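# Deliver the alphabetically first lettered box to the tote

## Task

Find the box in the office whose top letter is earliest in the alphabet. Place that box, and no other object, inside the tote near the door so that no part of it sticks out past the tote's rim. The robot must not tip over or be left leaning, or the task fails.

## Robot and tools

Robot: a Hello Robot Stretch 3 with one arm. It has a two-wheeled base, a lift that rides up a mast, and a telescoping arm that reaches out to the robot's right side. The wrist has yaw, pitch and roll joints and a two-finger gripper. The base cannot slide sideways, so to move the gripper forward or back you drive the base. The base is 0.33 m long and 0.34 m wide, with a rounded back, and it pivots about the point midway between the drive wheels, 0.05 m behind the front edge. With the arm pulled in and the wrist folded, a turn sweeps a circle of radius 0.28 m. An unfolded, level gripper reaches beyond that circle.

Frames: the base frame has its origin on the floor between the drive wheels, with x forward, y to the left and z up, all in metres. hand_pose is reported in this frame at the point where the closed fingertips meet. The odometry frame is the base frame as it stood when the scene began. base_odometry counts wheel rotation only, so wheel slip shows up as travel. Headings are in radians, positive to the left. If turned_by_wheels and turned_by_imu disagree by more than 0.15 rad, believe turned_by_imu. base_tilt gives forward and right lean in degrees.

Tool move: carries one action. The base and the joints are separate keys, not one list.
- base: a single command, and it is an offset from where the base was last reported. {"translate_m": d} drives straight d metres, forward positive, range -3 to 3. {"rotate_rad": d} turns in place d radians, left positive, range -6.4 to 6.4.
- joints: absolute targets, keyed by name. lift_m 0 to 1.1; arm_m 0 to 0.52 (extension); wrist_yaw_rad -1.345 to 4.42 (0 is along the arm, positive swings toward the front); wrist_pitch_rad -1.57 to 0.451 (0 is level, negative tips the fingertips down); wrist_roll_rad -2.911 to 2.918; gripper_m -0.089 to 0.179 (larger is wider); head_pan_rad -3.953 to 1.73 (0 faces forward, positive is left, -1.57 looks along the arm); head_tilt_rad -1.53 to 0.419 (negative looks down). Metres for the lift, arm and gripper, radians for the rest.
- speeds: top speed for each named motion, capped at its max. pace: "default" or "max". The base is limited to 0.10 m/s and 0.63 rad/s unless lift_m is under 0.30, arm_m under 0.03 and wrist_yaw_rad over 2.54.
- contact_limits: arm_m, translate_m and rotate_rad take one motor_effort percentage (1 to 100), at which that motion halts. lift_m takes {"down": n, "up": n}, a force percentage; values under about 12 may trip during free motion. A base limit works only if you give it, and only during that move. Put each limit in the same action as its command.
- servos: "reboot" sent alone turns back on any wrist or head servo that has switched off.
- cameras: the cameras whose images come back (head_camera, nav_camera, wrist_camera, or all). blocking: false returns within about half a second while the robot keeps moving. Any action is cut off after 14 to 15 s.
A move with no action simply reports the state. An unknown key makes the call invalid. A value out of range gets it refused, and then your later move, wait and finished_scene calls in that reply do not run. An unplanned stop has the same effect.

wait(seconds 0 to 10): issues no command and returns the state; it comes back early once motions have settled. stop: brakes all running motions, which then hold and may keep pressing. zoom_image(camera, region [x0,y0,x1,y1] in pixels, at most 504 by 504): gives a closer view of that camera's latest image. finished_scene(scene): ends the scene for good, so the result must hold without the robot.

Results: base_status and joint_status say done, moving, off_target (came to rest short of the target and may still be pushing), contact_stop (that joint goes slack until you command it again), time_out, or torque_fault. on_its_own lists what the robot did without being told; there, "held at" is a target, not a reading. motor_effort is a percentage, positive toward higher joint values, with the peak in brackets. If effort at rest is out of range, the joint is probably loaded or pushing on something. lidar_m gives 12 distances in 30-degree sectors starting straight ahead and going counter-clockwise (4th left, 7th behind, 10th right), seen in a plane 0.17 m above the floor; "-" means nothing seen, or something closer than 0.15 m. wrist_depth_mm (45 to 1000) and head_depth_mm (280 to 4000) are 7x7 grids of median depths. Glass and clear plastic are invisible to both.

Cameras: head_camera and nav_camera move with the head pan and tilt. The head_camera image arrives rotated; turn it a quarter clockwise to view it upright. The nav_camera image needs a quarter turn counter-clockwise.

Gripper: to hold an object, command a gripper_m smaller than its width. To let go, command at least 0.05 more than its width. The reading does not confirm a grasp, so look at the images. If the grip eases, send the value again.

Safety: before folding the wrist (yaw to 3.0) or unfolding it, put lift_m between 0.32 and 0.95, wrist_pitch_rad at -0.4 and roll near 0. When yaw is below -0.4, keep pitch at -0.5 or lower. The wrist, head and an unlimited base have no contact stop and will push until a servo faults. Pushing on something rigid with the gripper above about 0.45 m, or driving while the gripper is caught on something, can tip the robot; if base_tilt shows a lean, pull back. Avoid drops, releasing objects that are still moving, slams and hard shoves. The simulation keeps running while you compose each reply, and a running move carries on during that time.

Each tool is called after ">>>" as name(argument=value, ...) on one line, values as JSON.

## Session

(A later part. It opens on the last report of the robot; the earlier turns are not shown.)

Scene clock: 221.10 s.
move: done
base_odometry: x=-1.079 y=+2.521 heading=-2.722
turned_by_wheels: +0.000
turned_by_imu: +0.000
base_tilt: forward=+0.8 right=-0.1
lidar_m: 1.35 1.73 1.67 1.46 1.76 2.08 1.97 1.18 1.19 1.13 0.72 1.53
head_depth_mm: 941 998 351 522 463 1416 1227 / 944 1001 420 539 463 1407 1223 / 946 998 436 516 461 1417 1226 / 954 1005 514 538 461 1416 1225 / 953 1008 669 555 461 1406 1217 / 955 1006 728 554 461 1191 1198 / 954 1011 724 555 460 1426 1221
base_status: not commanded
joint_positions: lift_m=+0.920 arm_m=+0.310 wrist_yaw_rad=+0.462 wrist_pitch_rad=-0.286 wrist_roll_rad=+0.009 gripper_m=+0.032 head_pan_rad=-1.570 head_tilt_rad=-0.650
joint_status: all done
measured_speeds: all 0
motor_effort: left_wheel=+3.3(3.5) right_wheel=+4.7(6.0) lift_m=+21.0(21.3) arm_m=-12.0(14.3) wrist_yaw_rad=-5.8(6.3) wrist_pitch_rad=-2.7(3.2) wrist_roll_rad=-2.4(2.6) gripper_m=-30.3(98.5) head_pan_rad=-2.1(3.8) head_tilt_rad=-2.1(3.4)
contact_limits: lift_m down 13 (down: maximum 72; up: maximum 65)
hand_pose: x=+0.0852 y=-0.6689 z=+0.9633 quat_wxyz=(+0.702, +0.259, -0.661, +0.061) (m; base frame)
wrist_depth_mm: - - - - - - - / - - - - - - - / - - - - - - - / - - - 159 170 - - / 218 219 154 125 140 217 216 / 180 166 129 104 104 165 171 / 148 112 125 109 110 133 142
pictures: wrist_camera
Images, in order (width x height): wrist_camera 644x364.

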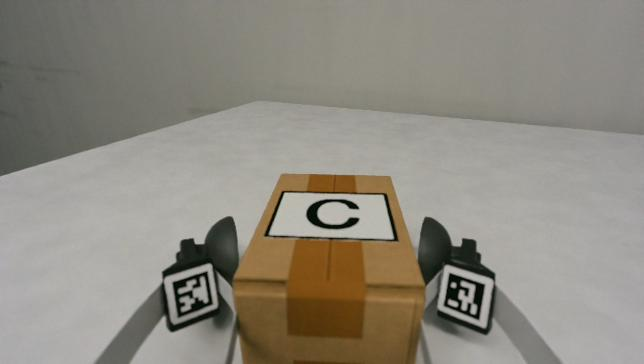

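>>> move(joints={"lift_m": 1.08}, cameras=["wrist_camera"])

>>> move(joints={"arm_m": 0.0}, cameras=["wrist_camera"])

>>> move(base={"rotate_rad": 1.0}, cameras=["wrist_camera"])

>>> move(base={"rotate_rad": 1.576}, joints={"lift_m": 0.6, "head_pan_rad": 0.0, "head_tilt_rad": -0.3}, cameras=["nav_camera", "wrist_camera"])

Scene clock: 257.03 s.
move: done
base_odometry: x=-1.079 y=+2.521 heading=-2.722
turned_by_wheels: +0.000
turned_by_imu: +0.001
base_tilt: forward=+0.9 right=-0.1
lidar_m: 1.35 1.73 1.67 1.46 1.76 2.07 1.98 1.18 1.19 1.12 0.72 1.53
head_depth_mm: 331 1001 731 557 463 1411 1230 / 343 942 731 557 463 1415 1223 / 351 411 730 556 462 1422 1225 / 418 540 729 555 462 1413 1221 / 944 881 728 556 460 1407 1225 / 951 1006 727 553 460 1194 1205 / 956 1012 723 554 459 1414 1220
base_status: not commanded
joint_positions: lift_m=+1.080 arm_m=+0.310 wrist_yaw_rad=+0.458 wrist_pitch_rad=-0.323 wrist_roll_rad=+0.005 gripper_m=+0.034 head_pan_rad=-1.570 head_tilt_rad=-0.650
joint_status: all done
measured_speeds: all 0
motor_effort: left_wheel=+3.3(3.5) right_wheel=+4.6(5.3) lift_m=+31.1(33.1) arm_m=-5.2(8.3) wrist_yaw_rad=-2.3(6.3) wrist_pitch_rad=+4.0(4.5) wrist_roll_rad=-0.8(2.4) gripper_m=-14.8(16.2) head_pan_rad=-1.3(3.4) head_tilt_rad=-2.1(3.6)
hand_pose: x=+0.0826 y=-0.6660 z=+1.1144 quat_wxyz=(+0.704, +0.270, -0.655, +0.047) (m; base frame)
wrist_depth_mm: - - - - - - - / - - - - - - - / - - - - - - - / - - - 157 - - - / - - 147 129 137 - - / - 122 129 104 103 122 - / - 101 111 108 105 - -
pictures: wrist_camera
Images, in order (width x height): wrist_camera 644x364.

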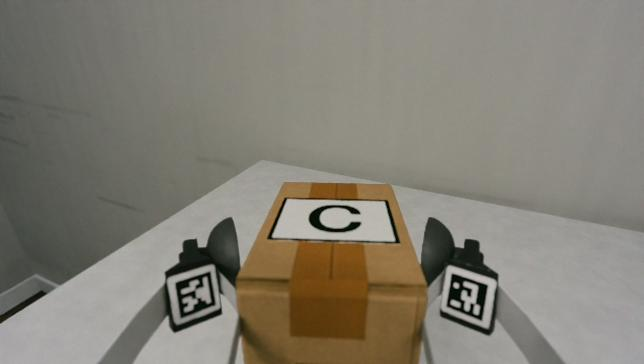

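Scene clock: 260.53 s.
move: done
base_odometry: x=-1.079 y=+2.521 heading=-2.722
turned_by_wheels: +0.000
turned_by_imu: +0.001
base_tilt: forward=+0.9 right=-0.3
lidar_m: 1.35 1.74 1.67 1.46 1.76 2.07 1.98 1.19 1.18 1.13 0.71 1.52
head_depth_mm: - - - - - - 1223 / - - - - - 1355 1226 / 933 - - - - 1414 1221 / 933 - - - - 1401 1216 / 938 - 301 - 461 1407 1217 / 950 1013 318 519 460 1184 1201 / 956 1017 725 554 460 1420 1218
base_status: not commanded
joint_positions: lift_m=+1.080 arm_m=+0.002 wrist_yaw_rad=+0.458 wrist_pitch_rad=-0.324 wrist_roll_rad=+0.004 gripper_m=+0.034 head_pan_rad=-1.570 head_tilt_rad=-0.650
joint_status: all done
joint sent to its limit — arm_m, lower limit.
measured_speeds: all 0
motor_effort: left_wheel=+3.1(3.5) right_wheel=+5.0(5.7) lift_m=+23.7(31.2) arm_m=-23.2(26.0) wrist_yaw_rad=-2.1(2.5) wrist_pitch_rad=+4.3(4.6) wrist_roll_rad=-0.8(1.0) gripper_m=-14.2(16.3) head_pan_rad=-1.6(3.9) head_tilt_rad=-2.8(3.8)
hand_pose: x=+0.0825 y=-0.3578 z=+1.1143 quat_wxyz=(+0.704, +0.270, -0.655, +0.047) (m; base frame)
wrist_depth_mm: - - - - - - - / - - - - - - - / - - - - - - - / - - - 157 - - - / - - 147 129 137 - - / - 122 129 104 103 122 - / - 101 111 108 105 - -
pictures: wrist_camera
Images, in order (width x height): wrist_camera 644x364.

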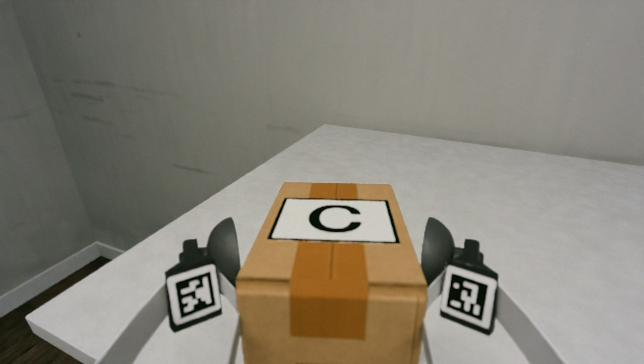

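Scene clock: 263.23 s.
move: done
base_odometry: x=-1.079 y=+2.521 heading=-1.722
turned_by_wheels: +0.999
turned_by_imu: +0.997
base_tilt: forward=+1.0 right=-0.2
lidar_m: 1.67 1.46 1.75 2.11 1.98 1.18 1.21 1.12 0.72 1.45 1.35 1.83
head_depth_mm: - - - - - - 1227 / - - - - - 1356 1220 / 1618 - - - - 1420 1220 / 1715 - - - - 1410 1215 / 1702 - 301 - 1686 1409 1220 / 1628 1791 319 1939 1681 1420 1223 / 1555 1690 1792 2009 1680 1418 1220
base_status: done
joint_positions: lift_m=+1.080 arm_m=+0.002 wrist_yaw_rad=+0.458 wrist_pitch_rad=-0.324 wrist_roll_rad=+0.004 gripper_m=+0.034 head_pan_rad=-1.570 head_tilt_rad=-0.650
joint_status: not commanded
measured_speeds: all 0
motor_effort: left_wheel=-11.4(14.3) right_wheel=+10.5(15.6) lift_m=+22.3(23.9) arm_m=-22.6(23.5) wrist_yaw_rad=-1.7(2.2) wrist_pitch_rad=+4.0(4.6) wrist_roll_rad=-0.8(1.0) gripper_m=-14.7(16.2) head_pan_rad=-2.0(3.4) head_tilt_rad=-3.3(4.6)
hand_pose: x=+0.0824 y=-0.3578 z=+1.1143 quat_wxyz=(+0.704, +0.270, -0.655, +0.046) (m; base frame)
wrist_depth_mm: - - - - - - - / - - - - - - - / - - - - - - - / - - - - - - - / - - 152 129 148 - - / - 126 129 104 103 - - / - 121 113 108 108 - -
pictures: wrist_camera
Images, in order (width x height): wrist_camera 644x364.

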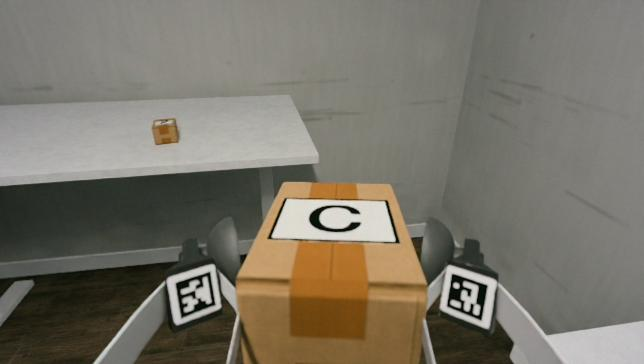

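Scene clock: 268.43 s.
move: done
base_odometry: x=-1.079 y=+2.521 heading=-0.147
turned_by_wheels: +1.575
turned_by_imu: +1.571
base_tilt: forward=+0.8 right=-0.2
lidar_m: 2.12 1.97 1.18 1.22 1.13 0.72 1.44 1.35 1.83 1.67 1.45 1.75
head_depth_mm: 2452 2615 2795 2991 2683 1908 1569 / 2284 2409 2633 2740 2705 1973 1573 / 2152 2291 2382 2574 2610 1991 1563 / 2005 2132 2253 2395 2465 1954 1561 / 1901 2017 2116 2219 2327 1949 1539 / 1805 1865 1988 2094 2217 1921 1547 / 1711 1793 1885 1971 2081 1932 1547
base_status: done
joint_positions: lift_m=+0.600 arm_m=+0.002 wrist_yaw_rad=+0.458 wrist_pitch_rad=-0.325 wrist_roll_rad=+0.004 gripper_m=+0.034 head_pan_rad=+0.001 head_tilt_rad=-0.300
joint_status: all done
measured_speeds: all 0
motor_effort: left_wheel=-10.6(14.7) right_wheel=+10.2(14.6) lift_m=+21.2(23.3) arm_m=-22.4(23.8) wrist_yaw_rad=-1.7(2.1) wrist_pitch_rad=+4.3(4.6) wrist_roll_rad=-0.8(1.0) gripper_m=-14.6(16.3) head_pan_rad=-2.1(5.3) head_tilt_rad=+3.2(6.3)
hand_pose: x=+0.0824 y=-0.3578 z=+0.6341 quat_wxyz=(+0.704, +0.270, -0.655, +0.046) (m; base frame)
wrist_depth_mm: - - - - - - - / - - - - - - - / - - - - - - - / - - - - - - - / - - 152 129 148 - - / - 126 129 104 103 - - / 912 122 112 108 107 856 876
pictures: nav_camera (sideways), wrist_camera
Images, in order (width x height): nav_camera 672x504, wrist_camera 644x364.

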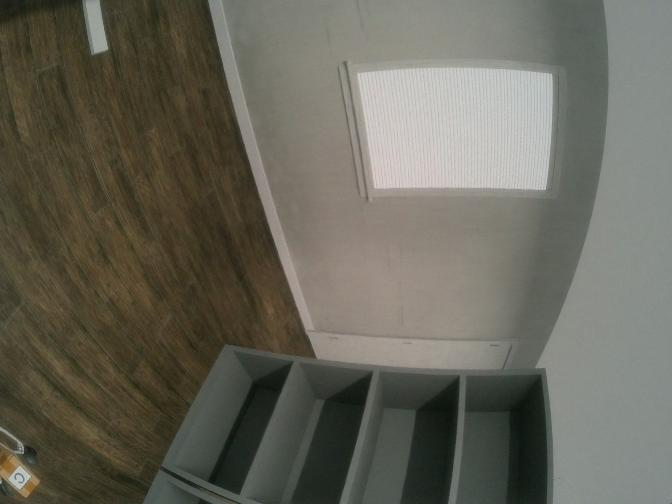

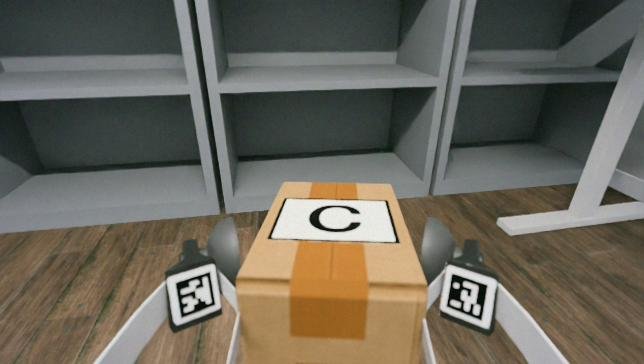

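>>> move(joints={"wrist_yaw_rad": 2.6, "wrist_pitch_rad": -0.4, "lift_m": 0.4}, cameras=["nav_camera"])

>>> move(joints={"lift_m": 0.28}, cameras=["wrist_camera"])

>>> move(base={"translate_m": 1.84}, pace="max", cameras=["nav_camera"])

Scene clock: 275.67 s.
move: done
base_odometry: x=-1.079 y=+2.521 heading=-0.147
turned_by_wheels: +0.000
turned_by_imu: +0.001
base_tilt: forward=+1.0 right=-0.2
lidar_m: 2.13 1.97 1.18 1.21 1.13 0.72 1.44 1.35 1.83 1.67 1.46 1.75
head_depth_mm: 2430 2584 2818 3035 2687 1909 1580 / 2305 2453 2572 2774 2668 1990 1565 / 2140 2273 2407 2585 2609 1969 1569 / 2001 2121 2266 2392 2503 1945 1548 / 1915 1998 2116 2239 2327 1946 1560 / 1801 1873 1970 2116 2240 1935 1558 / 1722 1796 1879 1969 2079 1955 1551
base_status: not commanded
joint_positions: lift_m=+0.400 arm_m=+0.002 wrist_yaw_rad=+2.597 wrist_pitch_rad=-0.423 wrist_roll_rad=+0.004 gripper_m=+0.034 head_pan_rad=+0.000 head_tilt_rad=-0.300
joint_status: all done
measured_speeds: all 0
motor_effort: left_wheel=-10.8(11.0) right_wheel=+9.9(10.7) lift_m=+21.7(23.6) arm_m=-20.2(21.7) wrist_yaw_rad=+3.9(7.6) wrist_pitch_rad=+4.0(7.0) wrist_roll_rad=-0.7(1.0) gripper_m=-15.3(16.0) head_pan_rad=-3.3(4.4) head_tilt_rad=+4.4(5.0)
hand_pose: x=+0.0947 y=+0.0446 z=+0.4115 quat_wxyz=(+0.329, +0.707, -0.043, +0.624) (m; base frame)
wrist_depth_mm: - - - - - - - / - - - - - - - / - - - - - - - / - - - - - - - / 831 831 152 129 147 819 825 / 681 125 129 104 102 661 679 / 211 122 112 108 108 553 586
pictures: nav_camera (sideways)
Images, in order (width x height): nav_camera 672x504.

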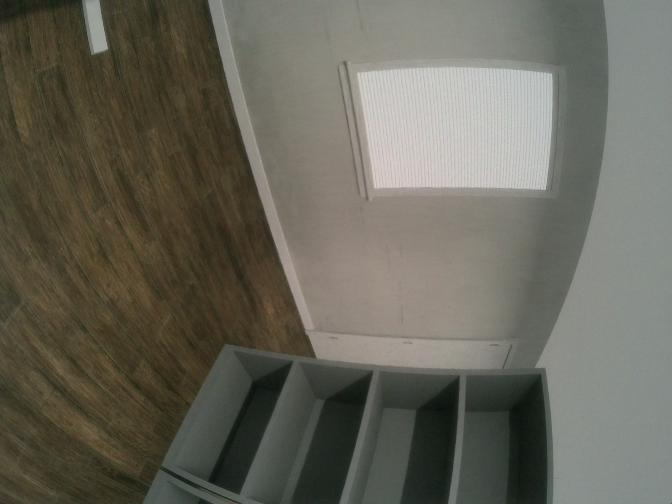

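Scene clock: 277.60 s.
move: done
base_odometry: x=-1.079 y=+2.521 heading=-0.147
turned_by_wheels: +0.000
turned_by_imu: +0.000
base_tilt: forward=+0.9 right=+0.0
lidar_m: 2.12 1.97 1.18 1.21 1.13 0.72 1.45 1.35 1.83 1.67 1.45 1.75
head_depth_mm: 2458 2601 2819 3022 2686 1917 1572 / 2270 2417 2577 2778 2719 1977 1564 / 2119 2301 2395 2567 2625 1967 1568 / 2006 2152 2254 2393 2499 1954 1555 / 1900 1984 2128 2243 2331 1962 1555 / 1794 1877 1965 2095 2207 1940 1547 / 1704 1790 1898 1965 2088 1945 1547
base_status: not commanded
joint_positions: lift_m=+0.280 arm_m=+0.002 wrist_yaw_rad=+2.597 wrist_pitch_rad=-0.423 wrist_roll_rad=+0.004 gripper_m=+0.034 head_pan_rad=+0.000 head_tilt_rad=-0.300
joint_status: all done
measured_speeds: all 0
motor_effort: left_wheel=-10.6(10.9) right_wheel=+9.8(10.5) lift_m=+21.2(24.5) arm_m=-19.8(20.8) wrist_yaw_rad=+3.5(3.8) wrist_pitch_rad=+3.7(4.5) wrist_roll_rad=-0.6(0.9) gripper_m=-15.0(16.2) head_pan_rad=-2.4(4.8) head_tilt_rad=+3.5(4.9)
hand_pose: x=+0.0947 y=+0.0445 z=+0.2915 quat_wxyz=(+0.329, +0.707, -0.043, +0.624) (m; base frame)
wrist_depth_mm: - - - - - - - / - - - - - - - / - - - - - - - / 802 806 803 807 802 806 801 / 643 647 151 129 147 640 635 / 533 126 129 104 102 511 533 / 210 122 113 108 107 428 448
pictures: wrist_camera
Images, in order (width x height): wrist_camera 644x364.

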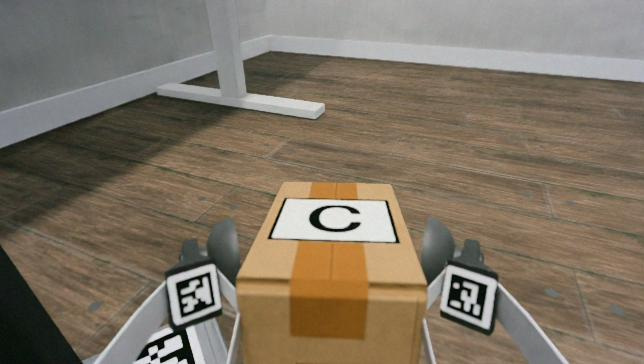

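Scene clock: 285.17 s.
move: done
base_odometry: x=+0.741 y=+2.251 heading=-0.147
turned_by_wheels: +0.000
turned_by_imu: -0.002
base_tilt: forward=+0.8 right=-0.3
lidar_m: 0.54 0.50 0.51 0.64 1.36 1.82 2.47 2.80 0.59 0.59 2.56 0.82
head_depth_mm: 593 634 684 736 799 876 959 / 555 590 631 677 729 789 862 / 519 550 585 624 668 723 780 / 487 515 545 581 617 666 712 / 461 483 511 541 574 610 654 / 436 456 479 506 536 568 607 / 414 433 453 477 504 531 565
base_status: done
joint_positions: lift_m=+0.280 arm_m=+0.002 wrist_yaw_rad=+2.597 wrist_pitch_rad=-0.424 wrist_roll_rad=+0.004 gripper_m=+0.034 head_pan_rad=+0.000 head_tilt_rad=-0.300
joint_status: not commanded
measured_speeds: all 0
motor_effort: left_wheel=-2.3(15.7) right_wheel=+8.4(15.9) lift_m=+30.0(31.2) arm_m=-17.1(20.0) wrist_yaw_rad=+3.3(3.8) wrist_pitch_rad=+4.0(4.6) wrist_roll_rad=-0.7(1.0) gripper_m=-15.1(16.3) head_pan_rad=-3.0(4.5) head_tilt_rad=+2.5(5.0)
hand_pose: x=+0.0946 y=+0.0446 z=+0.2914 quat_wxyz=(+0.329, +0.707, -0.043, +0.624) (m; base frame)
wrist_depth_mm: - - - - - - - / - - - - - - - / - - - - - - - / 819 764 770 157 - - - / 638 649 151 129 137 540 503 / 534 126 129 104 103 511 514 / 211 121 113 108 108 425 454
pictures: nav_camera (sideways)
Images, in order (width x height): nav_camera 672x504.

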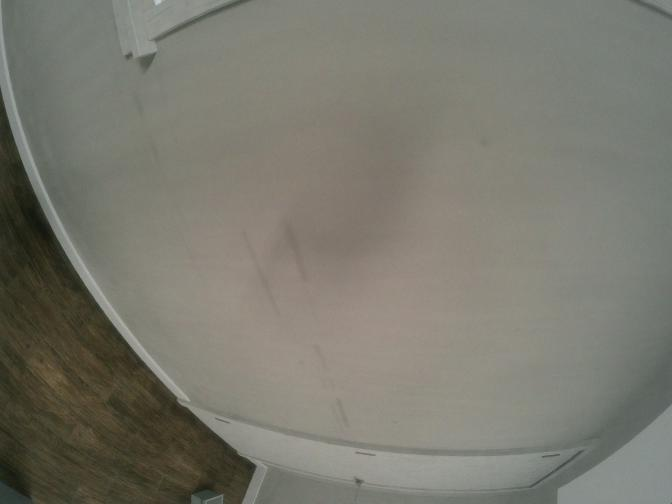

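>>> move(base={"rotate_rad": -1.003}, joints={"head_tilt_rad": -0.7}, pace="max", cameras=["nav_camera"])

>>> move(base={"translate_m": 1.45}, pace="max", cameras=["head_camera", "nav_camera"])

Scene clock: 293.20 s.
move: done
base_odometry: x=+0.741 y=+2.251 heading=-1.150
turned_by_wheels: -1.003
turned_by_imu: -0.999
base_tilt: forward=+0.9 right=-0.1
lidar_m: 2.55 0.77 0.53 0.50 0.51 0.67 1.60 1.82 2.46 2.31 0.59 0.62
head_depth_mm: 2199 2456 2465 1957 1619 1342 1194 / 2197 2448 2489 1930 1607 1369 1191 / 2223 2458 2473 1956 1612 1376 1194 / 2194 2436 2330 1964 1591 1368 1191 / 2198 2458 2476 1935 1626 1367 1192 / 2185 2318 2239 1923 1603 1367 1190 / 1537 1561 1544 1611 1532 1371 1192
base_status: done
joint_positions: lift_m=+0.280 arm_m=+0.002 wrist_yaw_rad=+2.597 wrist_pitch_rad=-0.424 wrist_roll_rad=+0.004 gripper_m=+0.034 head_pan_rad=+0.000 head_tilt_rad=-0.700
joint_status: all done
measured_speeds: all 0
motor_effort: left_wheel=+10.1(18.0) right_wheel=-7.7(16.5) lift_m=+27.2(28.6) arm_m=-22.5(22.5) wrist_yaw_rad=+3.1(3.7) wrist_pitch_rad=+4.2(4.5) wrist_roll_rad=-0.8(0.9) gripper_m=-15.3(16.4) head_pan_rad=-2.5(3.9) head_tilt_rad=-4.1(5.6)
hand_pose: x=+0.0946 y=+0.0446 z=+0.2914 quat_wxyz=(+0.329, +0.707, -0.043, +0.624) (m; base frame)
wrist_depth_mm: - - - - - - - / - - - - - - - / - - - - - - - / - - - 169 806 797 800 / 520 - 149 129 147 641 641 / 519 126 128 104 103 507 528 / 209 122 113 108 108 426 449
pictures: nav_camera (sideways)
Images, in order (width x height): nav_camera 672x504.

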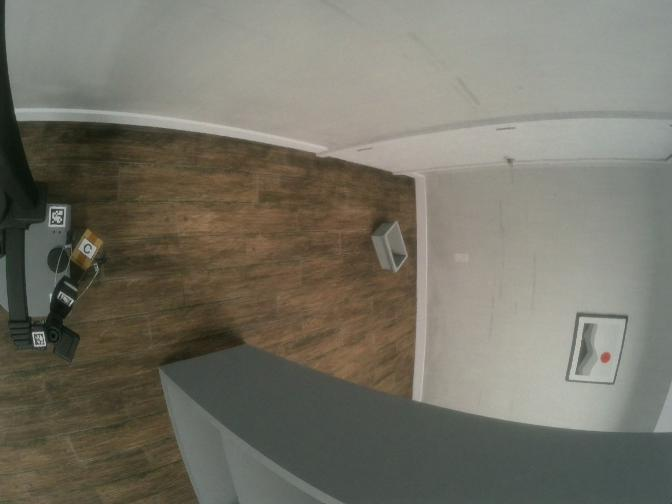

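Scene clock: 299.43 s.
move: done
base_odometry: x=+1.334 y=+0.928 heading=-1.150
turned_by_wheels: +0.000
turned_by_imu: -0.001
base_tilt: forward=+1.1 right=+0.0
lidar_m: 1.11 0.88 0.61 0.57 0.58 0.80 1.88 0.73 0.84 1.95 1.70 1.18
head_depth_mm: 941 1057 1195 1385 1557 1369 1198 / 945 1056 1195 1389 1557 1366 1198 / 937 1055 1201 1394 1563 1367 1176 / 943 1053 1207 1391 1572 1368 1191 / 945 1047 1197 1401 1574 1368 1173 / 938 1054 1205 1388 1563 1364 1171 / 945 1061 1195 1386 1565 1367 1194
base_status: done
joint_positions: lift_m=+0.280 arm_m=+0.002 wrist_yaw_rad=+2.597 wrist_pitch_rad=-0.424 wrist_roll_rad=+0.004 gripper_m=+0.034 head_pan_rad=+0.000 head_tilt_rad=-0.701
joint_status: not commanded
measured_speeds: all 0
motor_effort: left_wheel=+2.1(18.9) right_wheel=+4.7(10.8) lift_m=+24.1(27.8) arm_m=-18.1(23.5) wrist_yaw_rad=+2.9(3.5) wrist_pitch_rad=+4.2(4.5) wrist_roll_rad=-0.5(1.0) gripper_m=-15.7(16.3) head_pan_rad=-3.5(3.9) head_tilt_rad=-0.9(4.2)
hand_pose: x=+0.0946 y=+0.0446 z=+0.2914 quat_wxyz=(+0.329, +0.707, -0.043, +0.624) (m; base frame)
wrist_depth_mm: 469 529 591 - 847 - - / 497 559 - - - - - / 528 588 - - - - - / - - 758 809 790 851 837 / 590 640 152 129 147 431 - / 529 126 129 103 103 122 - / 211 122 113 108 107 428 438
pictures: head_camera (sideways), nav_camera (sideways)
Images, in order (width x height): head_camera 896x504, nav_camera 672x504.

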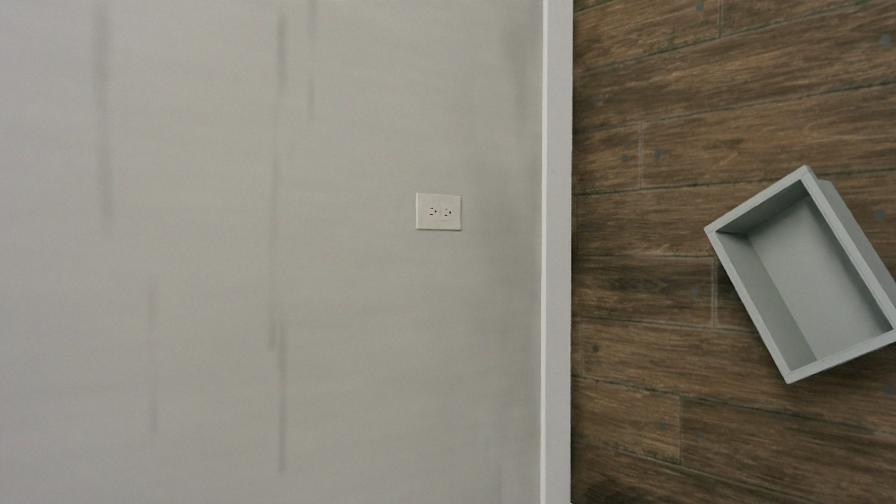

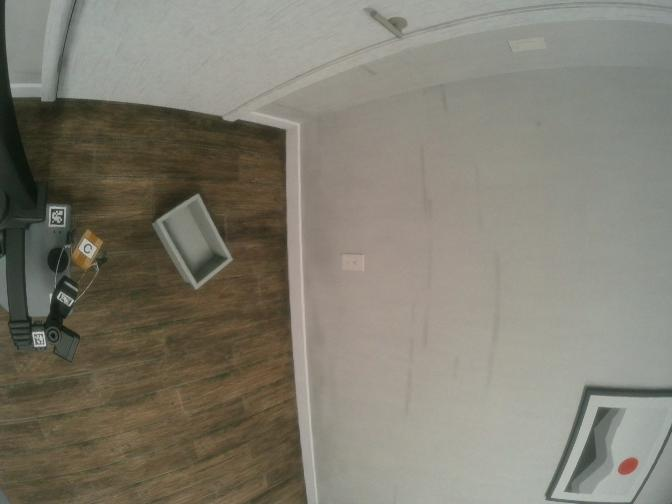

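>>> move(base={"rotate_rad": 1.571}, joints={"head_pan_rad": -1.57, "head_tilt_rad": -0.8}, speeds={"rotate_rad": 1.2}, cameras=[])

>>> move(base={"translate_m": 0.06}, joints={"lift_m": 0.5}, cameras=["head_camera"])

>>> move(joints={"wrist_yaw_rad": 0.0}, cameras=[])

>>> move(joints={"wrist_pitch_rad": -1.546, "arm_m": 0.36}, cameras=["head_camera", "wrist_camera"])

Scene clock: 319.27 s.
move: done
base_odometry: x=+1.334 y=+0.928 heading=+0.421
turned_by_wheels: +1.570
turned_by_imu: +1.566
base_tilt: forward=+1.0 right=-0.2
lidar_m: 0.57 0.58 0.79 1.78 0.74 0.82 1.88 1.74 1.19 1.12 0.90 0.62
head_depth_mm: 982 1112 1296 1555 1488 1295 1156 / 981 1117 1294 1557 1498 1302 1155 / 978 1110 1296 1540 1492 1277 1155 / 975 1110 1283 1535 1486 1272 1151 / 972 1110 1288 1541 1500 1251 1132 / 970 1103 1285 1531 1487 1303 1152 / 971 1100 1280 1535 1494 1308 1155
base_status: done
joint_positions: lift_m=+0.280 arm_m=+0.002 wrist_yaw_rad=+2.597 wrist_pitch_rad=-0.424 wrist_roll_rad=+0.004 gripper_m=+0.034 head_pan_rad=-1.577 head_tilt_rad=-0.800
joint_status: all done
measured_speeds: all 0
motor_effort: left_wheel=-10.4(14.7) right_wheel=+11.7(15.1) lift_m=+21.5(23.0) arm_m=-23.5(23.5) wrist_yaw_rad=+3.4(3.5) wrist_pitch_rad=+4.2(4.5) wrist_roll_rad=-0.8(0.9) gripper_m=-14.5(16.2) head_pan_rad=+3.7(5.1) head_tilt_rad=-3.8(8.0)
hand_pose: x=+0.0946 y=+0.0446 z=+0.2914 quat_wxyz=(+0.329, +0.707, -0.043, +0.624) (m; base frame)
wrist_depth_mm: - - - - - - 396 / - - - - - - 418 / - - - - - - 449 / 804 797 789 808 765 - 468 / 639 633 151 129 147 590 476 / 523 125 129 104 102 509 513 / 210 122 113 108 108 430 450
pictures: none
No camera images: "cameras" was empty.

Scene clock: 322.10 s.
move: done
base_odometry: x=+1.389 y=+0.953 heading=+0.420
turned_by_wheels: +0.000
turned_by_imu: +0.000
base_tilt: forward=+1.0 right=-0.3
lidar_m: 0.51 0.51 0.70 1.61 0.76 0.82 1.89 1.72 1.18 1.11 0.80 0.55
head_depth_mm: 973 1108 1287 1535 1490 1298 1154 / 973 1110 1286 1532 1489 1303 1160 / 969 1103 1281 1534 1509 1272 1155 / 973 1105 1291 1535 1489 1278 565 / 974 1107 1283 1535 1484 1276 1149 / 973 1110 1278 1521 1485 1302 1156 / 971 1106 1283 1530 1491 1304 1158
base_status: done
joint_positions: lift_m=+0.500 arm_m=+0.002 wrist_yaw_rad=+2.597 wrist_pitch_rad=-0.424 wrist_roll_rad=+0.004 gripper_m=+0.034 head_pan_rad=-1.570 head_tilt_rad=-0.800
joint_status: all done
measured_speeds: all 0
motor_effort: left_wheel=-0.7(5.1) right_wheel=+12.2(15.0) lift_m=+31.1(33.1) arm_m=-22.2(23.5) wrist_yaw_rad=+3.1(3.5) wrist_pitch_rad=+4.3(4.6) wrist_roll_rad=-0.7(1.0) gripper_m=-15.0(16.0) head_pan_rad=+3.0(4.6) head_tilt_rad=-4.7(5.6)
hand_pose: x=+0.0945 y=+0.0445 z=+0.5113 quat_wxyz=(+0.329, +0.707, -0.043, +0.624) (m; base frame)
wrist_depth_mm: - - - - - - 363 / - - - - - - 385 / - - - - - 453 400 / - - - 170 - 477 416 / 988 - 152 129 137 498 441 / 821 125 129 104 102 514 463 / 210 121 112 108 107 542 480
pictures: head_camera (sideways)
Images, in order (width x height): head_camera 896x504.

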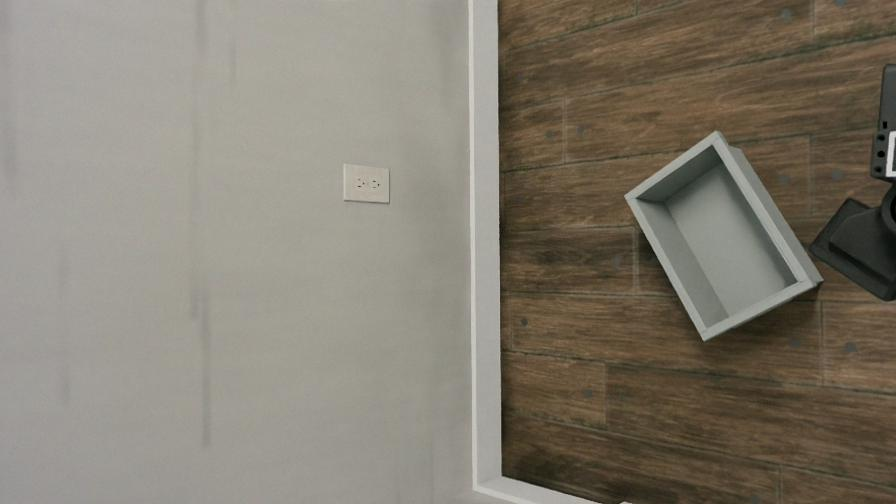

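Scene clock: 324.40 s.
move: done
base_odometry: x=+1.389 y=+0.953 heading=+0.420
turned_by_wheels: +0.000
turned_by_imu: +0.000
base_tilt: forward=+0.9 right=-0.2
lidar_m: 0.51 0.51 0.70 1.61 0.76 0.83 1.90 1.73 1.18 1.11 0.80 0.55
head_depth_mm: 974 1106 1284 1558 1497 1309 1156 / 970 1110 1281 1539 1492 1305 1156 / 974 1098 1286 1534 1486 768 608 / 977 1103 1285 1533 1489 1247 1103 / 972 1099 1271 1520 1495 1271 1155 / 967 1102 1278 1511 1486 1297 1157 / 969 1100 1279 1522 1505 1310 1156
base_status: not commanded
joint_positions: lift_m=+0.500 arm_m=+0.002 wrist_yaw_rad=+0.003 wrist_pitch_rad=-0.424 wrist_roll_rad=+0.004 gripper_m=+0.034 head_pan_rad=-1.570 head_tilt_rad=-0.800
joint_status: all done
measured_speeds: all 0
motor_effort: left_wheel=-0.7(0.9) right_wheel=+12.2(12.8) lift_m=+30.6(31.4) arm_m=-22.0(22.7) wrist_yaw_rad=-2.5(5.7) wrist_pitch_rad=+4.3(4.6) wrist_roll_rad=-0.8(0.9) gripper_m=-14.6(16.1) head_pan_rad=+2.7(4.6) head_tilt_rad=-4.6(5.6)
hand_pose: x=-0.0208 y=-0.3704 z=+0.5113 quat_wxyz=(+0.690, +0.150, -0.692, -0.148) (m; base frame)
wrist_depth_mm: 748 - - - - - - / 821 - - - - - - / - - - - - - - / - 974 - 169 - - - / - 987 152 129 148 - 998 / 769 126 129 104 103 794 820 / 698 121 112 109 108 662 702
pictures: none
No camera images: "cameras" was empty.

Scene clock: 328.23 s.
move: done
base_odometry: x=+1.389 y=+0.953 heading=+0.420
turned_by_wheels: +0.000
turned_by_imu: +0.001
base_tilt: forward=+0.8 right=+0.0
lidar_m: 0.51 0.52 0.70 1.61 0.76 0.83 1.89 1.72 1.18 1.11 0.80 0.55
head_depth_mm: 974 1110 1281 1544 1491 1299 1156 / 969 1109 1284 1503 693 578 510 / 973 1100 1287 1487 735 1243 1158 / 971 1104 1283 1534 1472 1252 1133 / 971 1106 1283 1531 1493 1274 1156 / 970 1099 1290 1522 1488 1305 1150 / 972 1098 1284 1514 1501 1298 1152
base_status: not commanded
joint_positions: lift_m=+0.500 arm_m=+0.360 wrist_yaw_rad=+0.003 wrist_pitch_rad=-1.541 wrist_roll_rad=+0.004 gripper_m=+0.034 head_pan_rad=-1.570 head_tilt_rad=-0.800
joint_status: all done
measured_speeds: all 0
motor_effort: left_wheel=-0.6(1.0) right_wheel=+12.0(12.8) lift_m=+21.8(31.1) arm_m=+23.7(26.6) wrist_yaw_rad=-2.4(2.6) wrist_pitch_rad=-1.2(5.7) wrist_roll_rad=-0.5(0.9) gripper_m=-14.9(16.0) head_pan_rad=+2.7(4.3) head_tilt_rad=-3.6(5.5)
hand_pose: x=-0.0217 y=-0.4886 z=+0.3819 quat_wxyz=(+0.507, +0.492, -0.507, -0.493) (m; base frame)
wrist_depth_mm: 542 533 531 525 524 526 521 / 550 548 544 487 533 531 530 / 553 555 546 - 539 541 541 / 565 564 - 163 550 548 551 / 573 574 151 127 143 558 556 / 592 126 129 103 102 564 568 / 592 122 113 108 109 582 571
pictures: head_camera (sideways), wrist_camera
Images, in order (width x height): head_camera 896x504, wrist_camera 644x364.

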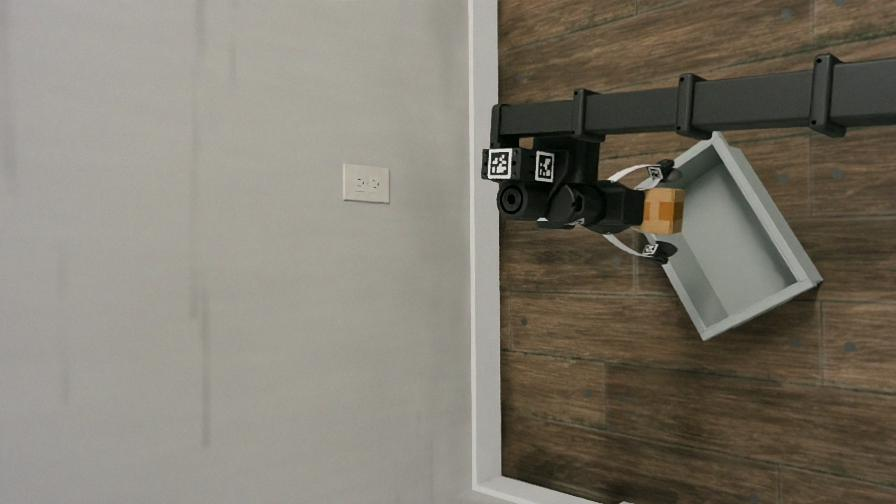

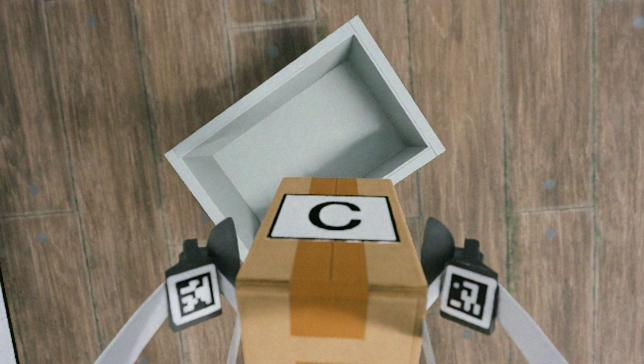

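>>> move(base={"translate_m": 0.028}, joints={"arm_m": 0.425, "lift_m": 0.4}, cameras=["head_camera", "wrist_camera"])

Scene clock: 336.60 s.
move: done
base_odometry: x=+1.414 y=+0.964 heading=+0.420
turned_by_wheels: +0.000
turned_by_imu: +0.001
base_tilt: forward=+1.0 right=-0.2
lidar_m: 0.48 0.49 0.67 1.52 0.78 0.82 1.89 1.72 1.18 1.11 0.76 0.52
head_depth_mm: 970 1106 1285 1528 1491 1305 1157 / 971 1109 1287 1539 1407 716 607 / 965 1110 1283 1483 856 1249 1151 / 970 1102 1284 1517 1489 1255 1135 / 969 1097 1278 1525 1494 1278 1147 / 968 1102 1271 1525 1500 1308 1157 / 967 1101 1275 1477 1461 1298 1158
base_status: done
joint_positions: lift_m=+0.400 arm_m=+0.425 wrist_yaw_rad=+0.003 wrist_pitch_rad=-1.542 wrist_roll_rad=+0.004 gripper_m=+0.034 head_pan_rad=-1.570 head_tilt_rad=-0.800
joint_status: all done
measured_speeds: all 0
motor_effort: left_wheel=+2.1(6.9) right_wheel=+7.1(13.3) lift_m=+21.7(23.6) arm_m=+22.1(27.2) wrist_yaw_rad=-2.1(2.8) wrist_pitch_rad=-1.0(1.3) wrist_roll_rad=-0.8(0.9) gripper_m=-15.3(16.8) head_pan_rad=+2.0(3.9) head_tilt_rad=-3.6(5.0)
hand_pose: x=-0.0217 y=-0.5533 z=+0.2819 quat_wxyz=(+0.507, +0.493, -0.507, -0.493) (m; base frame)
wrist_depth_mm: 435 433 434 430 428 428 422 / 445 444 440 436 427 431 432 / 453 450 447 324 357 439 436 / 458 455 334 163 361 447 445 / 467 467 149 127 142 449 455 / 476 469 129 103 101 459 460 / 482 122 113 109 109 473 467
pictures: head_camera (sideways), wrist_camera
Images, in order (width x height): head_camera 896x504, wrist_camera 644x364.

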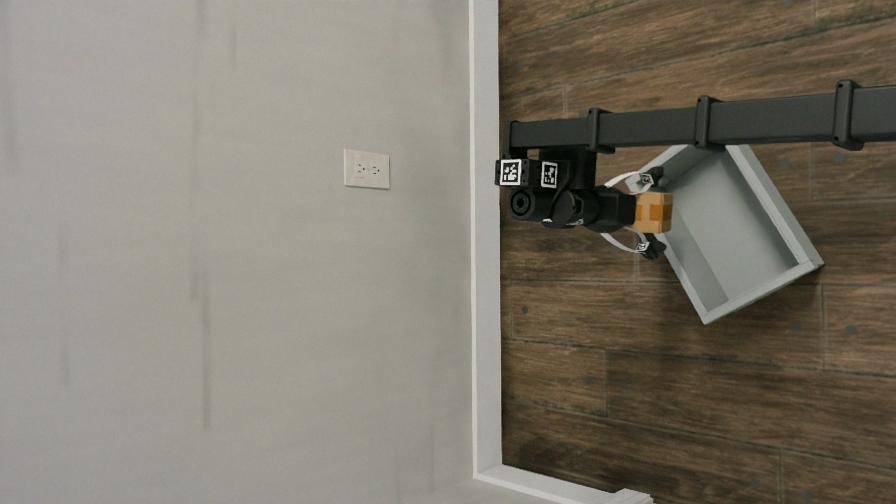

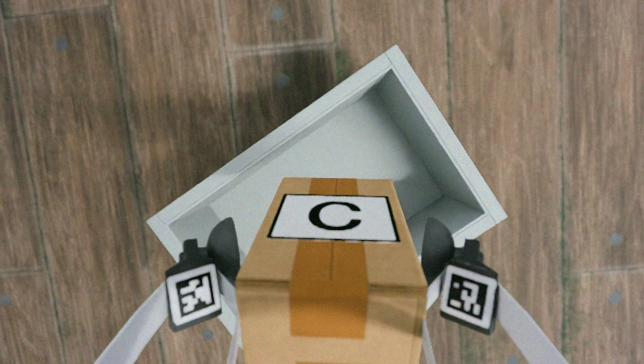

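>>> move(joints={"lift_m": 0.24, "arm_m": 0.43}, contact_limits={"lift_m": {"down": 15}}, cameras=["wrist_camera"])

>>> move(joints={"lift_m": 0.13}, speeds={"lift_m": 0.03}, contact_limits={"lift_m": {"down": 12}}, cameras=["wrist_camera", "head_camera"])

Scene clock: 345.23 s.
move: done
base_odometry: x=+1.414 y=+0.964 heading=+0.420
turned_by_wheels: +0.000
turned_by_imu: +0.001
base_tilt: forward=+0.9 right=+0.1
lidar_m: 0.48 0.49 0.67 1.52 0.78 0.83 1.90 1.72 1.18 0.53 0.76 0.52
head_depth_mm: 974 1110 1285 1535 1481 1300 1155 / 974 1107 1283 1525 1490 1276 1111 / 969 1103 1278 1528 977 1137 1136 / 968 1095 1277 1535 1491 1244 1137 / 966 1107 1275 1527 1493 1269 1154 / 965 1095 1275 1528 1498 1299 1153 / 966 1096 1277 1482 1457 1311 1153
base_status: not commanded
joint_positions: lift_m=+0.240 arm_m=+0.430 wrist_yaw_rad=+0.003 wrist_pitch_rad=-1.542 wrist_roll_rad=+0.004 gripper_m=+0.034 head_pan_rad=-1.570 head_tilt_rad=-0.800
joint_status: all done
measured_speeds: all 0
motor_effort: left_wheel=+1.8(2.2) right_wheel=+6.6(7.8) lift_m=+21.3(23.4) arm_m=+22.7(25.9) wrist_yaw_rad=-1.9(2.9) wrist_pitch_rad=-1.0(1.1) wrist_roll_rad=-0.7(0.8) gripper_m=-15.0(15.9) head_pan_rad=+2.4(4.0) head_tilt_rad=-3.3(4.3)
contact_limits: lift_m down 15 (down: maximum 72; up: maximum 65)
hand_pose: x=-0.0217 y=-0.5582 z=+0.1219 quat_wxyz=(+0.507, +0.493, -0.507, -0.493) (m; base frame)
wrist_depth_mm: 277 276 273 272 165 165 268 / 281 280 279 160 245 168 274 / 286 284 162 278 278 189 277 / 291 287 265 175 282 231 171 / 294 196 152 127 143 257 168 / 195 219 129 103 101 204 180 / 188 122 113 108 109 186 296
pictures: wrist_camera
Images, in order (width x height): wrist_camera 644x364.

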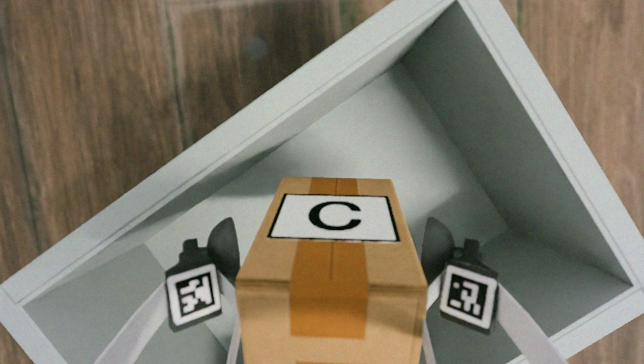

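Scene clock: 348.57 s.
move: contact_stop
base_odometry: x=+1.414 y=+0.964 heading=+0.420
turned_by_wheels: +0.000
turned_by_imu: +0.000
base_tilt: forward=+1.0 right=-0.2
lidar_m: 0.48 0.49 0.67 1.52 0.78 0.83 1.90 1.72 1.18 1.11 0.76 0.52
head_depth_mm: 970 1111 1288 1531 1492 1298 1153 / 972 1103 1279 1521 1500 1296 1131 / 970 1096 1276 1526 1494 1034 1121 / 969 1099 1282 1529 1493 1256 1135 / 966 1106 1286 1528 1495 1282 1156 / 969 1100 1281 1525 1499 1308 1152 / 965 1100 1277 1486 1457 1288 1155
base_status: not commanded
joint_positions: lift_m=+0.153 arm_m=+0.430 wrist_yaw_rad=+0.003 wrist_pitch_rad=-1.547 wrist_roll_rad=+0.003 gripper_m=+0.034 head_pan_rad=-1.570 head_tilt_rad=-0.800
joint_status: lift_m contact_stop (moved -0.087 of -0.110)
measured_speeds: translate_m=+0.000 rotate_rad=+0.000 lift_m=+0.002 arm_m=+0.000 wrist_yaw_rad=+0.000 wrist_pitch_rad=+0.000 wrist_roll_rad=+0.000 head_pan_rad=+0.000 head_tilt_rad=+0.000
on_its_own: lift_m is slack since a contact_stop (your +0.130 is given up)
motor_effort: left_wheel=+0.2(2.3) right_wheel=+8.1(8.1) lift_m=+21.7(23.8) arm_m=+20.1(23.3) wrist_yaw_rad=-2.5(2.6) wrist_pitch_rad=-0.1(1.2) wrist_roll_rad=-0.3(0.8) gripper_m=-15.7(16.8) head_pan_rad=+2.0(3.9) head_tilt_rad=-2.9(4.5)
contact_limits: lift_m down 12 (down: maximum 72; up: maximum 65)
hand_pose: x=-0.0217 y=-0.5569 z=+0.0354 quat_wxyz=(+0.506, +0.494, -0.505, -0.494) (m; base frame)
wrist_depth_mm: 192 190 - 81 163 132 100 / 194 75 75 135 188 161 110 / - - 130 192 192 188 125 / - 121 196 173 195 194 148 / 106 200 156 126 142 197 167 / 196 204 128 101 101 194 178 / - 118 124 107 107 176 151
pictures: head_camera (sideways), wrist_camera
Images, in order (width x height): head_camera 896x504, wrist_camera 644x364.

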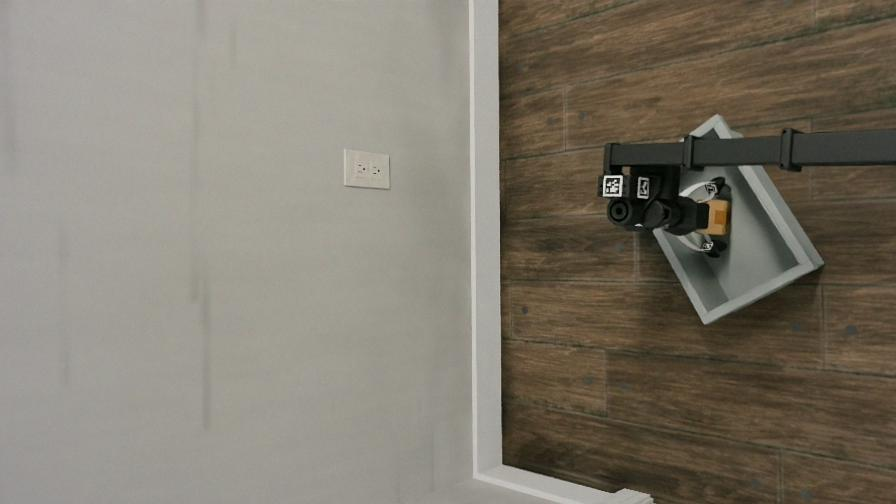

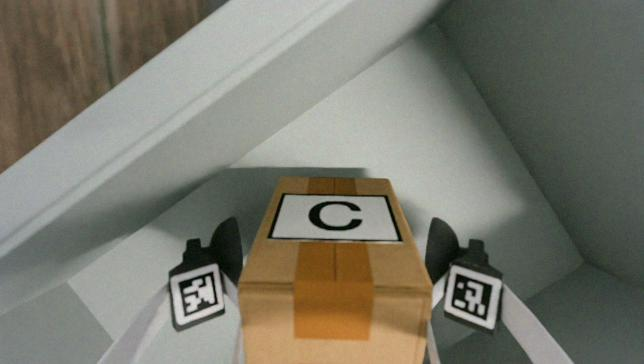

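>>> move(joints={"gripper_m": 0.115}, cameras=["wrist_camera"])

>>> move(joints={"lift_m": 0.45}, speeds={"lift_m": 0.08}, cameras=["wrist_camera", "head_camera"])

Scene clock: 352.23 s.
move: done
base_odometry: x=+1.414 y=+0.964 heading=+0.420
turned_by_wheels: +0.000
turned_by_imu: +0.001
base_tilt: forward=+0.9 right=+0.0
lidar_m: 0.48 0.49 0.67 1.52 0.78 0.83 1.90 1.72 1.18 1.11 0.76 0.52
head_depth_mm: 970 1106 1295 1536 1498 1306 1153 / 970 1094 1283 1539 1487 1306 1142 / 966 1097 1284 1536 1499 1032 1118 / 969 1104 1284 1519 1487 1232 1133 / 969 1098 1273 1531 1491 1274 1154 / 971 1100 1274 1528 1487 1306 1153 / 965 1098 1271 1481 1478 1302 1157
base_status: not commanded
joint_positions: lift_m=+0.154 arm_m=+0.430 wrist_yaw_rad=+0.003 wrist_pitch_rad=-1.547 wrist_roll_rad=+0.003 gripper_m=+0.115 head_pan_rad=-1.570 head_tilt_rad=-0.800
joint_status: all done
measured_speeds: all 0
on_its_own: lift_m is slack since a contact_stop (your +0.130 is given up)
motor_effort: left_wheel=-0.1(0.3) right_wheel=+7.6(8.0) lift_m=+25.5(25.8) arm_m=+17.8(18.8) wrist_yaw_rad=-2.1(2.7) wrist_pitch_rad=-0.1(0.4) wrist_roll_rad=-0.1(0.5) gripper_m=+0.2(89.1) head_pan_rad=+0.9(3.8) head_tilt_rad=-2.5(3.8)
contact_limits: lift_m down 12 (down: maximum 72; up: maximum 65)
hand_pose: x=-0.0217 y=-0.5569 z=+0.0356 quat_wxyz=(+0.506, +0.494, -0.505, -0.494) (m; base frame)
wrist_depth_mm: 190 190 - 80 164 136 102 / 193 75 74 144 187 163 112 / - - 129 192 192 189 126 / - 120 195 190 193 193 149 / 107 200 148 106 106 196 170 / 196 126 130 107 107 125 178 / - 125 208 110 202 179 147
pictures: wrist_camera
Images, in order (width x height): wrist_camera 644x364.

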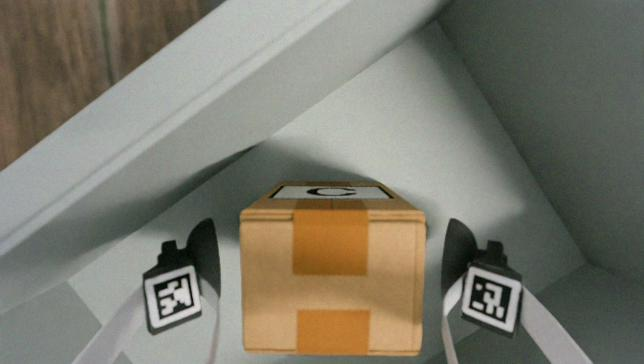

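Scene clock: 356.63 s.
move: done
base_odometry: x=+1.414 y=+0.964 heading=+0.420
turned_by_wheels: +0.000
turned_by_imu: +0.001
base_tilt: forward=+1.0 right=-0.1
lidar_m: 0.48 0.49 0.67 1.52 0.78 0.83 1.90 1.72 1.18 1.11 0.76 0.52
head_depth_mm: 973 1106 1283 1529 1497 1295 1155 / 972 1099 1282 1490 773 635 563 / 975 1102 1288 1449 864 1265 1155 / 971 1108 1289 1533 1460 1254 1137 / 970 1101 1280 1529 1503 1279 1145 / 966 1094 1266 1517 1483 1306 1153 / 967 1101 1280 1482 1456 1302 1151
base_status: not commanded
joint_positions: lift_m=+0.450 arm_m=+0.430 wrist_yaw_rad=+0.003 wrist_pitch_rad=-1.547 wrist_roll_rad=+0.003 gripper_m=+0.115 head_pan_rad=-1.570 head_tilt_rad=-0.800
joint_status: all done
measured_speeds: all 0
motor_effort: left_wheel=+0.2(0.2) right_wheel=+6.6(7.7) lift_m=+30.3(32.4) arm_m=+14.4(17.5) wrist_yaw_rad=-2.1(2.6) wrist_pitch_rad=+0.2(0.4) wrist_roll_rad=+0.0(0.6) gripper_m=+0.5(1.3) head_pan_rad=+1.4(3.5) head_tilt_rad=-2.3(3.5)
hand_pose: x=-0.0217 y=-0.5571 z=+0.3320 quat_wxyz=(+0.506, +0.494, -0.506, -0.494) (m; base frame)
wrist_depth_mm: 485 478 479 477 476 476 470 / 491 494 488 486 482 482 481 / 504 500 498 376 475 492 489 / 511 509 505 409 451 495 496 / 523 519 - - 396 506 503 / 529 126 146 516 519 126 514 / 545 122 538 535 531 528 525
pictures: head_camera (sideways), wrist_camera
Images, in order (width x height): head_camera 896x504, wrist_camera 644x364.

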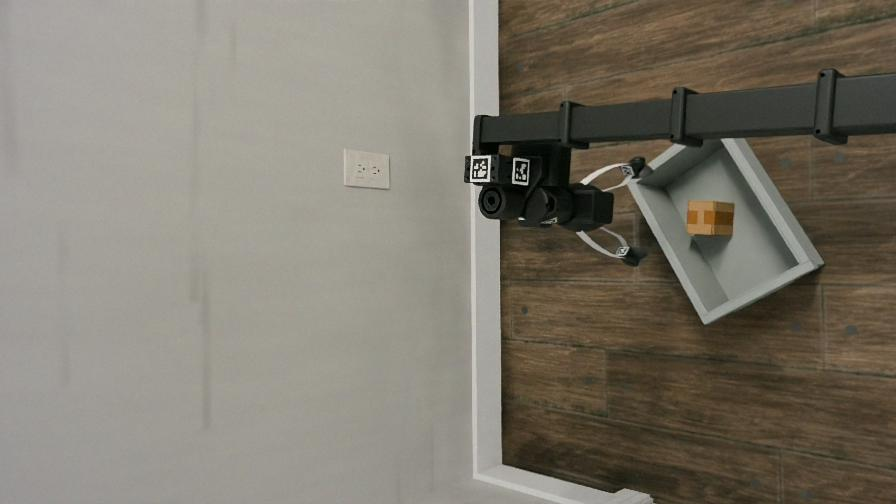

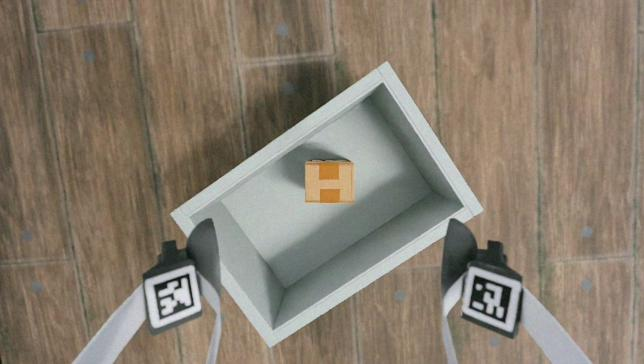

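Box C is inside the tote. Next scene.

>>> finished_scene(scene=2)

The scene is finished: the task was done.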